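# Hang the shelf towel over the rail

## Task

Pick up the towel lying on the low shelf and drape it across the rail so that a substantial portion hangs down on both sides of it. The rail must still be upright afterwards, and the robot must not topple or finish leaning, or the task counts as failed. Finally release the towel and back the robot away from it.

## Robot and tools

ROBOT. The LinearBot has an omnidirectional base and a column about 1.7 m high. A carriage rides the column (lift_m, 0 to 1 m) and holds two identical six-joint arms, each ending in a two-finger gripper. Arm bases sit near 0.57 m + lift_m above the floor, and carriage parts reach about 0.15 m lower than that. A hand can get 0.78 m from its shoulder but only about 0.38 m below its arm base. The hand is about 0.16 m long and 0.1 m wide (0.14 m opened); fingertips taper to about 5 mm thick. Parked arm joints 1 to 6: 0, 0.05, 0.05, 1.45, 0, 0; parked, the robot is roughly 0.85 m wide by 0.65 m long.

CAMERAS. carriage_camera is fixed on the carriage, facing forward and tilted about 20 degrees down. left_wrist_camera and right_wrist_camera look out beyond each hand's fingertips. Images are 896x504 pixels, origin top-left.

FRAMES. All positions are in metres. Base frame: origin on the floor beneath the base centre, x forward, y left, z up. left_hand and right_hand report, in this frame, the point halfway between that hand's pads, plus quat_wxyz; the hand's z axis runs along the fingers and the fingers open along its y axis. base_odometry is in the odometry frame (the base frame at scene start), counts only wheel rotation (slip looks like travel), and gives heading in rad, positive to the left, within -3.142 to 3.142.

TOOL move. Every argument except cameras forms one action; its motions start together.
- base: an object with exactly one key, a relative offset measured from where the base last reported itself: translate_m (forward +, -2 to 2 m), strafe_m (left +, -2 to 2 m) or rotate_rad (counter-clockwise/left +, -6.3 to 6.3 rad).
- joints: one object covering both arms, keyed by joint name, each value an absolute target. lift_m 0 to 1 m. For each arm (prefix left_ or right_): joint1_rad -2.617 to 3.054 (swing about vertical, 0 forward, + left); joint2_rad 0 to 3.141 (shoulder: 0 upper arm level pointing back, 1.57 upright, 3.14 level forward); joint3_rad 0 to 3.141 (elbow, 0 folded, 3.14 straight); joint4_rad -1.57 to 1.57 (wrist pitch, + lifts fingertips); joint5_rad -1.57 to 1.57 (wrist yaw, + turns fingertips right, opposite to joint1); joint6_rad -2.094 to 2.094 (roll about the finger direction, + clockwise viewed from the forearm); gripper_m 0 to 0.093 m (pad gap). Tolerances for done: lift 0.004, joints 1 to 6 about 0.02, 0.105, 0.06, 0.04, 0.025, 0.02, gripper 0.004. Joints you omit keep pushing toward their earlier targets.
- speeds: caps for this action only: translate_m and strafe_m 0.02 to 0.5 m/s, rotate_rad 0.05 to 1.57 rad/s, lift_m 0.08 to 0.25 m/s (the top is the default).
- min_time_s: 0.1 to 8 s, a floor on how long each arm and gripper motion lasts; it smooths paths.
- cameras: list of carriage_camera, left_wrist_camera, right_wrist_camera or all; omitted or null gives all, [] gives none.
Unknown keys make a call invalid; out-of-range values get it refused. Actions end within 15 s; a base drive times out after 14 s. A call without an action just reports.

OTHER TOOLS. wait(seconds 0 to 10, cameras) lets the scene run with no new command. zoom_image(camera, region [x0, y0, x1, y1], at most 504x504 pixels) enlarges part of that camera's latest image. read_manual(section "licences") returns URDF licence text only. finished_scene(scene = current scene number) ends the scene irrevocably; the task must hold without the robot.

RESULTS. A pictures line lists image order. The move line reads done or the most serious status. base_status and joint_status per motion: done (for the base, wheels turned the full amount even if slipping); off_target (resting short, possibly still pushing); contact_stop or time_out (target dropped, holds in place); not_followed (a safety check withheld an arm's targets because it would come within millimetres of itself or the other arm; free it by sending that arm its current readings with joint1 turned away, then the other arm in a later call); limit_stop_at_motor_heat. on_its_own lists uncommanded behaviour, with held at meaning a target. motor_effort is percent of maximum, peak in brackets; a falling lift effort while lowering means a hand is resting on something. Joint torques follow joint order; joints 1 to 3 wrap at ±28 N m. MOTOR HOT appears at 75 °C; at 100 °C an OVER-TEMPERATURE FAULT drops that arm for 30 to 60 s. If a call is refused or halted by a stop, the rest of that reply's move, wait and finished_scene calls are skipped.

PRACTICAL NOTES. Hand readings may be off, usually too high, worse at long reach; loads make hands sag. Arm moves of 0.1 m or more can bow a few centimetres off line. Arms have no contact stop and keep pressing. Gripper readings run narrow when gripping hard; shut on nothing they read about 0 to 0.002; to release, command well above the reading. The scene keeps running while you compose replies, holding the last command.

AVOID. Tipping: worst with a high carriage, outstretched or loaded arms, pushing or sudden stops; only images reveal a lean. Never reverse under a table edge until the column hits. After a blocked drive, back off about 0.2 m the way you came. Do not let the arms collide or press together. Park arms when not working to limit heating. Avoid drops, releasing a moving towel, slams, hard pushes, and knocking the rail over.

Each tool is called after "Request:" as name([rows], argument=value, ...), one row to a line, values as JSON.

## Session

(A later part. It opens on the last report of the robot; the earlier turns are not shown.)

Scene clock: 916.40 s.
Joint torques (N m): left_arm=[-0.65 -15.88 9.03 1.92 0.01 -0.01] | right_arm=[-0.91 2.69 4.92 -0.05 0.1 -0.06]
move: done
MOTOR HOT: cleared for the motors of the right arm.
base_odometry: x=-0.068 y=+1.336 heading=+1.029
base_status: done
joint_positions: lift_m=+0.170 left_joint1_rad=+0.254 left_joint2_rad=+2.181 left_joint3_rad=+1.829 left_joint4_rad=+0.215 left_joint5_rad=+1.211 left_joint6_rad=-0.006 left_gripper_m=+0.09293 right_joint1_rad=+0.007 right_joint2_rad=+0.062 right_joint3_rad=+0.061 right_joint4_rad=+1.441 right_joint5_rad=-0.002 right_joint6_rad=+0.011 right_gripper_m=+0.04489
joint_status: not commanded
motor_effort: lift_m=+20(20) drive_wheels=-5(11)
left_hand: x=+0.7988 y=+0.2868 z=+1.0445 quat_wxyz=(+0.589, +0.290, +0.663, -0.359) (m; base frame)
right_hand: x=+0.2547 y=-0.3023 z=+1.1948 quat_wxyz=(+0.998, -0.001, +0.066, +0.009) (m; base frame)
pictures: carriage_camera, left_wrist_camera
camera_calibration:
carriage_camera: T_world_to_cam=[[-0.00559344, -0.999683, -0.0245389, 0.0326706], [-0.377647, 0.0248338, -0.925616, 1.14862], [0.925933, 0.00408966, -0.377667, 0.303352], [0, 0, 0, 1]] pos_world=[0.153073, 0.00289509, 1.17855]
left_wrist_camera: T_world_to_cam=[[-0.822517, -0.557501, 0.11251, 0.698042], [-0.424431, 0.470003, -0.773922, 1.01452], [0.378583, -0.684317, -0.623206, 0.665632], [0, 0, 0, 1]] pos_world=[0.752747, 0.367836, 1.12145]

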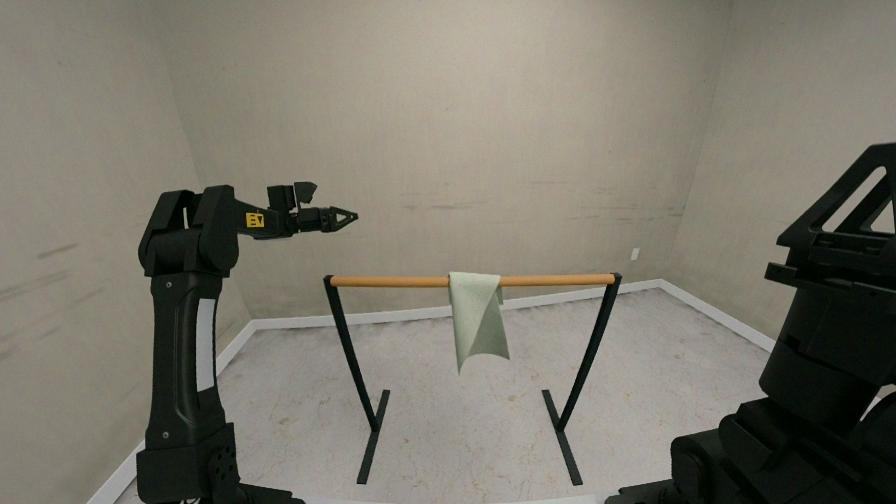

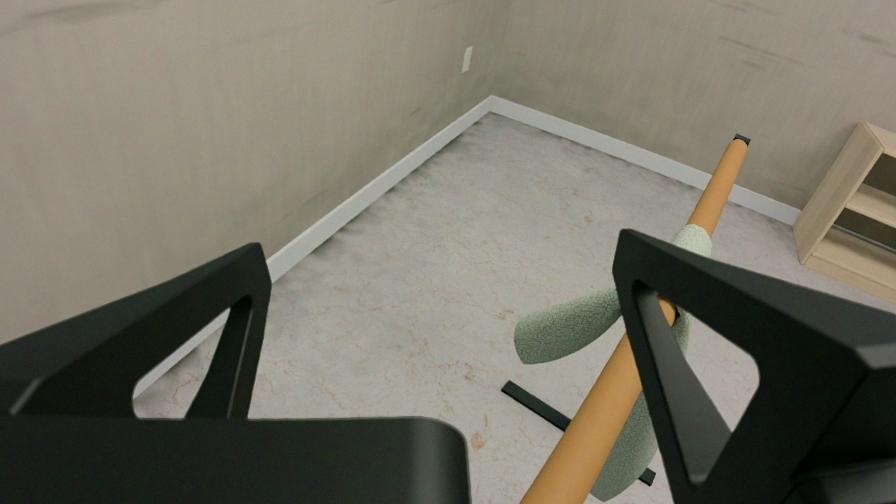

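Request:
wait(seconds=1, cameras=["left_wrist_camera","carriage_camera"])

Request:
zoom_image(camera="carriage_camera", region=[380, 240, 560, 400])

Scene clock: 926.53 s.
Joint torques (N m): left_arm=[-0.65 -15.72 8.94 1.92 -0.01 0.01] | right_arm=[-0.88 2.73 4.94 -0.05 0.09 -0.06]
base_odometry: x=-0.068 y=+1.336 heading=+1.029
base_status: done
joint_positions: lift_m=+0.170 left_joint1_rad=+0.254 left_joint2_rad=+2.181 left_joint3_rad=+1.829 left_joint4_rad=+0.215 left_joint5_rad=+1.211 left_joint6_rad=-0.006 left_gripper_m=+0.09293 right_joint1_rad=+0.007 right_joint2_rad=+0.062 right_joint3_rad=+0.061 right_joint4_rad=+1.441 right_joint5_rad=-0.002 right_joint6_rad=+0.011 right_gripper_m=+0.04489
joint_status: not commanded
motor_effort: lift_m=+20(20) drive_wheels=-4(11)
left_hand: x=+0.7988 y=+0.2868 z=+1.0445 quat_wxyz=(+0.589, +0.290, +0.663, -0.359) (m; base frame)
right_hand: x=+0.2547 y=-0.3023 z=+1.1948 quat_wxyz=(+0.998, -0.001, +0.066, +0.009) (m; base frame)
wait: 1.00 s; at rest from the start
pictures: carriage_camera, left_wrist_camera
camera_calibration:
carriage_camera: T_world_to_cam=[[-0.00559344, -0.999683, -0.0245389, 0.0326706], [-0.377647, 0.0248338, -0.925616, 1.14862], [0.925933, 0.00408966, -0.377667, 0.303352], [0, 0, 0, 1]] pos_world=[0.153073, 0.00289509, 1.17855]
left_wrist_camera: T_world_to_cam=[[-0.822517, -0.557501, 0.11251, 0.698042], [-0.424431, 0.470003, -0.773922, 1.01452], [0.378583, -0.684317, -0.623206, 0.665632], [0, 0, 0, 1]] pos_world=[0.752747, 0.367836, 1.12145]

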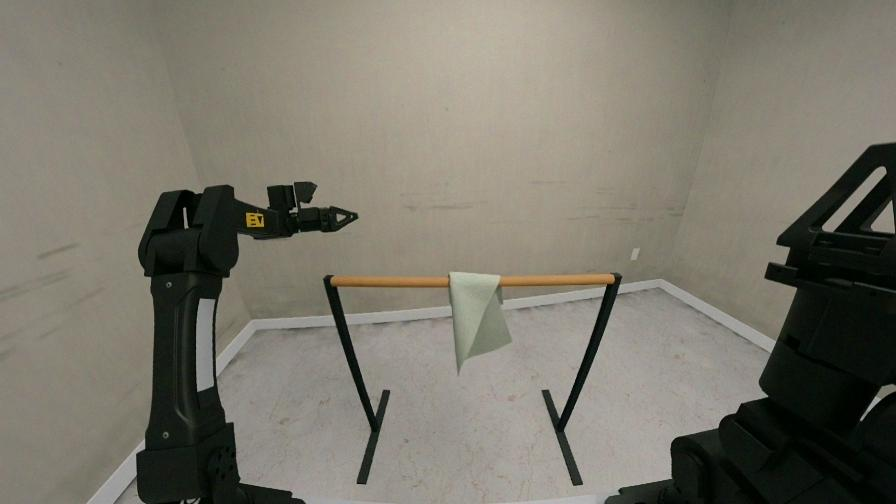

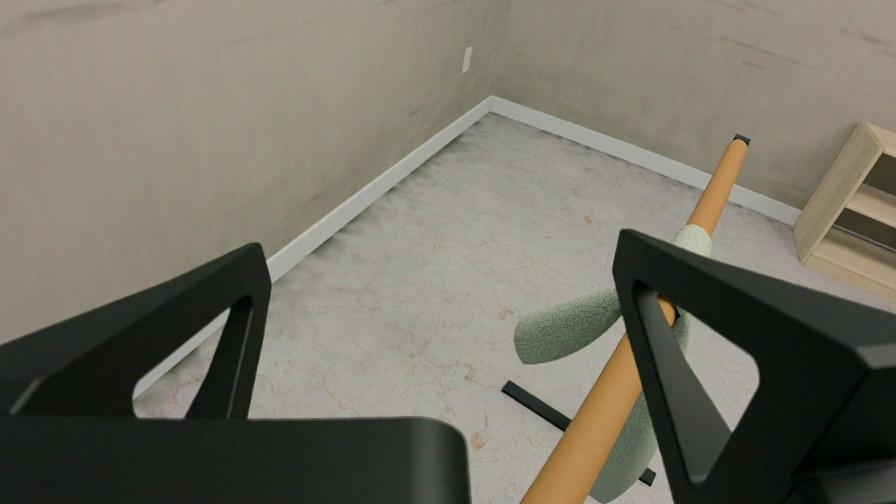

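Scaled by 2.800 from the camera's 896x504 image, which has a finer 1280x720 frame.

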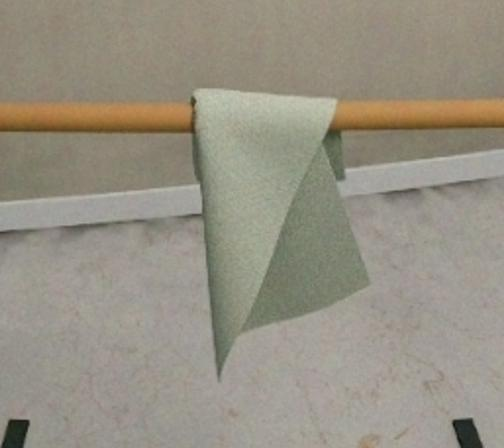

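Request:
move(joints={"left_joint5_rad": 1.55, "left_joint1_rad": 0.2}, min_time_s=1.5, cameras=["left_wrist_camera"])

Request:
zoom_image(camera="left_wrist_camera", region=[220, 60, 640, 480])

Scene clock: 939.33 s.
Joint torques (N m): left_arm=[-0.88 -15.54 8.8 1.66 0.29 -0.01] | right_arm=[-0.9 2.7 5 -0.03 0.1 -0.05]
move: done
base_odometry: x=-0.068 y=+1.336 heading=+1.029
base_status: not commanded
joint_positions: lift_m=+0.170 left_joint1_rad=+0.206 left_joint2_rad=+2.181 left_joint3_rad=+1.829 left_joint4_rad=+0.215 left_joint5_rad=+1.536 left_joint6_rad=-0.006 left_gripper_m=+0.09293 right_joint1_rad=+0.007 right_joint2_rad=+0.062 right_joint3_rad=+0.061 right_joint4_rad=+1.441 right_joint5_rad=-0.002 right_joint6_rad=+0.011 right_gripper_m=+0.04489
joint_status: all done
motor_effort: lift_m=+20(20) drive_wheels=-4(5)
left_hand: x=+0.7467 y=+0.2371 z=+1.0520 quat_wxyz=(+0.522, +0.396, +0.588, -0.474) (m; base frame)
right_hand: x=+0.2547 y=-0.3023 z=+1.1948 quat_wxyz=(+0.998, -0.001, +0.066, +0.009) (m; base frame)
pictures: left_wrist_camera
camera_calibration:
left_wrist_camera: T_world_to_cam=[[-0.968784, -0.216745, 0.120327, 0.646829], [-0.223926, 0.55683, -0.799874, 0.878553], [0.106367, -0.801849, -0.587983, 0.850098], [0, 0, 0, 1]] pos_world=[0.732946, 0.332643, 1.12474]

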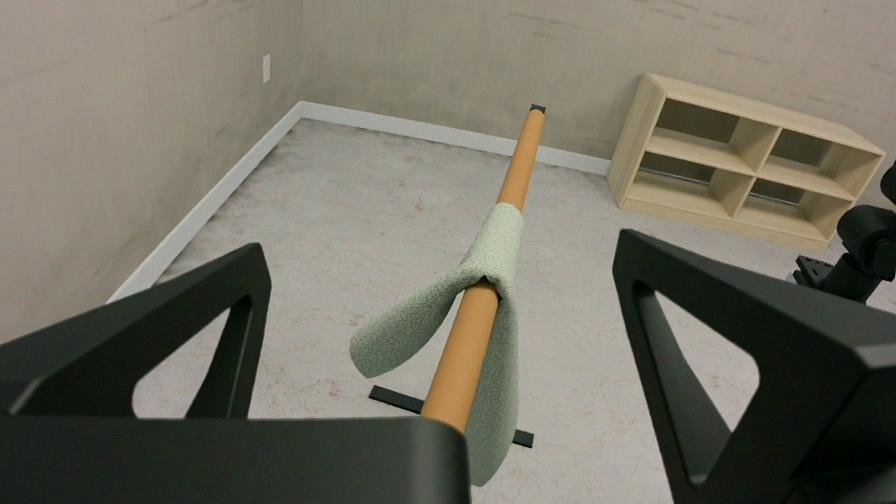

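Scaled by 1.200 from the camera's 896x504 image, which has a finer 1280x720 frame.

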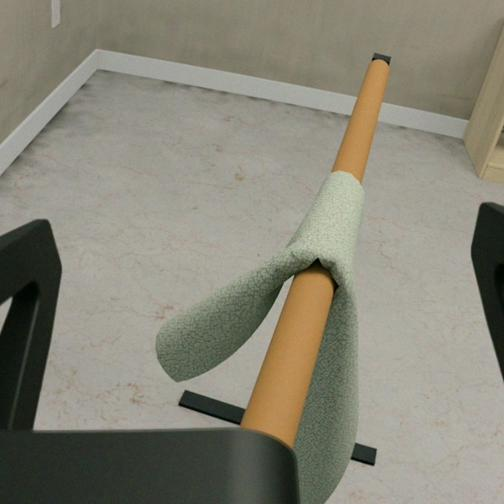

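Request:
move(base={"translate_m": -0.5}, speeds={"translate_m": 0.2}, cameras=[])

Request:
move(joints={"left_joint1_rad": 0, "left_joint2_rad": 0.05, "left_joint3_rad": 0.05, "left_joint4_rad": 1.45, "left_joint5_rad": 0, "left_joint6_rad": 0}, min_time_s=4, cameras=["carriage_camera"])

Request:
zoom_image(camera="carriage_camera", region=[340, 180, 600, 330])

Scene clock: 949.03 s.
Joint torques (N m): left_arm=[-0.79 -15.42 8.7 1.61 0.24 0] | right_arm=[-0.98 2.63 5.05 -0.02 0.09 -0.07]
move: done
base_odometry: x=-0.326 y=+0.908 heading=+1.029
base_status: done
joint_positions: lift_m=+0.170 left_joint1_rad=+0.205 left_joint2_rad=+2.181 left_joint3_rad=+1.830 left_joint4_rad=+0.214 left_joint5_rad=+1.540 left_joint6_rad=-0.006 left_gripper_m=+0.09293 right_joint1_rad=+0.007 right_joint2_rad=+0.062 right_joint3_rad=+0.059 right_joint4_rad=+1.442 right_joint5_rad=-0.002 right_joint6_rad=+0.011 right_gripper_m=+0.04489
joint_status: not commanded
motor_effort: lift_m=+20(20) drive_wheels=-1(12)
left_hand: x=+0.7460 y=+0.2364 z=+1.0526 quat_wxyz=(+0.522, +0.398, +0.586, -0.475) (m; base frame)
right_hand: x=+0.2550 y=-0.3023 z=+1.1943 quat_wxyz=(+0.998, -0.001, +0.066, +0.009) (m; base frame)
pictures: none
No camera images: "cameras" was empty.

Scene clock: 953.33 s.
Joint torques (N m): left_arm=[-0.87 2.8 4.85 0.14 -0.11 -0.02] | right_arm=[-0.92 2.74 5.07 -0.05 0.1 -0.07]
move: done
base_odometry: x=-0.326 y=+0.908 heading=+1.029
base_status: not commanded
joint_positions: lift_m=+0.170 left_joint1_rad=+0.006 left_joint2_rad=+0.061 left_joint3_rad=+0.059 left_joint4_rad=+1.431 left_joint5_rad=+0.014 left_joint6_rad=-0.006 left_gripper_m=+0.09294 right_joint1_rad=+0.007 right_joint2_rad=+0.062 right_joint3_rad=+0.059 right_joint4_rad=+1.442 right_joint5_rad=-0.002 right_joint6_rad=+0.011 right_gripper_m=+0.04489
joint_status: all done
motor_effort: lift_m=+20(20) drive_wheels=-1(2)
left_hand: x=+0.2573 y=+0.3007 z=+1.1940 quat_wxyz=(+0.997, +0.007, +0.071, +0.000) (m; base frame)
right_hand: x=+0.2550 y=-0.3023 z=+1.1943 quat_wxyz=(+0.998, -0.001, +0.066, +0.009) (m; base frame)
pictures: carriage_camera
camera_calibration:
carriage_camera: T_world_to_cam=[[-0.00559344, -0.999683, -0.0245389, 0.0326706], [-0.377647, 0.0248338, -0.925616, 1.14862], [0.925933, 0.00408966, -0.377667, 0.303352], [0, 0, 0, 1]] pos_world=[0.153073, 0.00289509, 1.17855]

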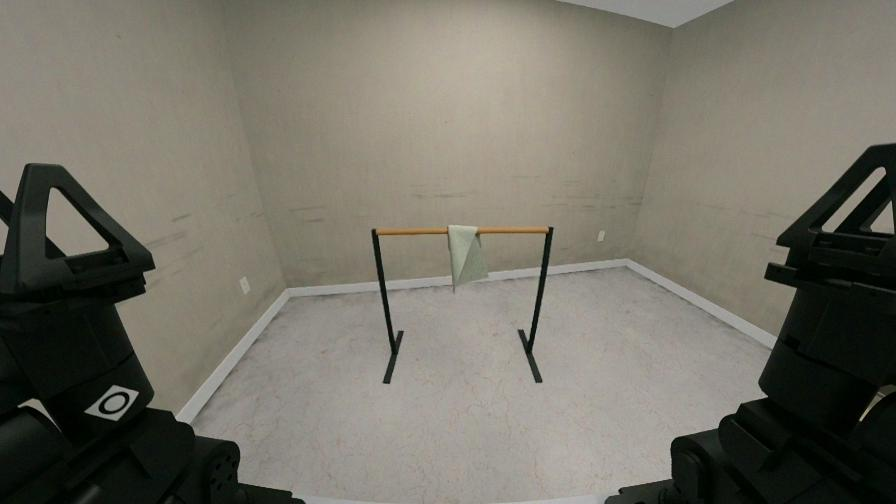

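Scaled by 1.938 from the camera's 896x504 image, which has a finer 1280x720 frame.

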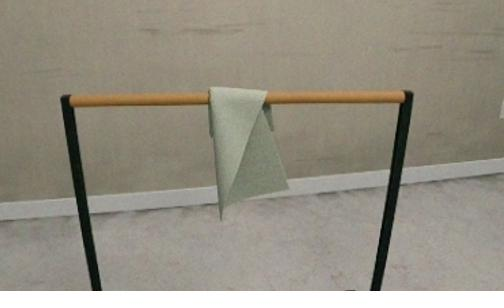

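Request:
finished_scene(scene=1)

The scene is finished: the task was done.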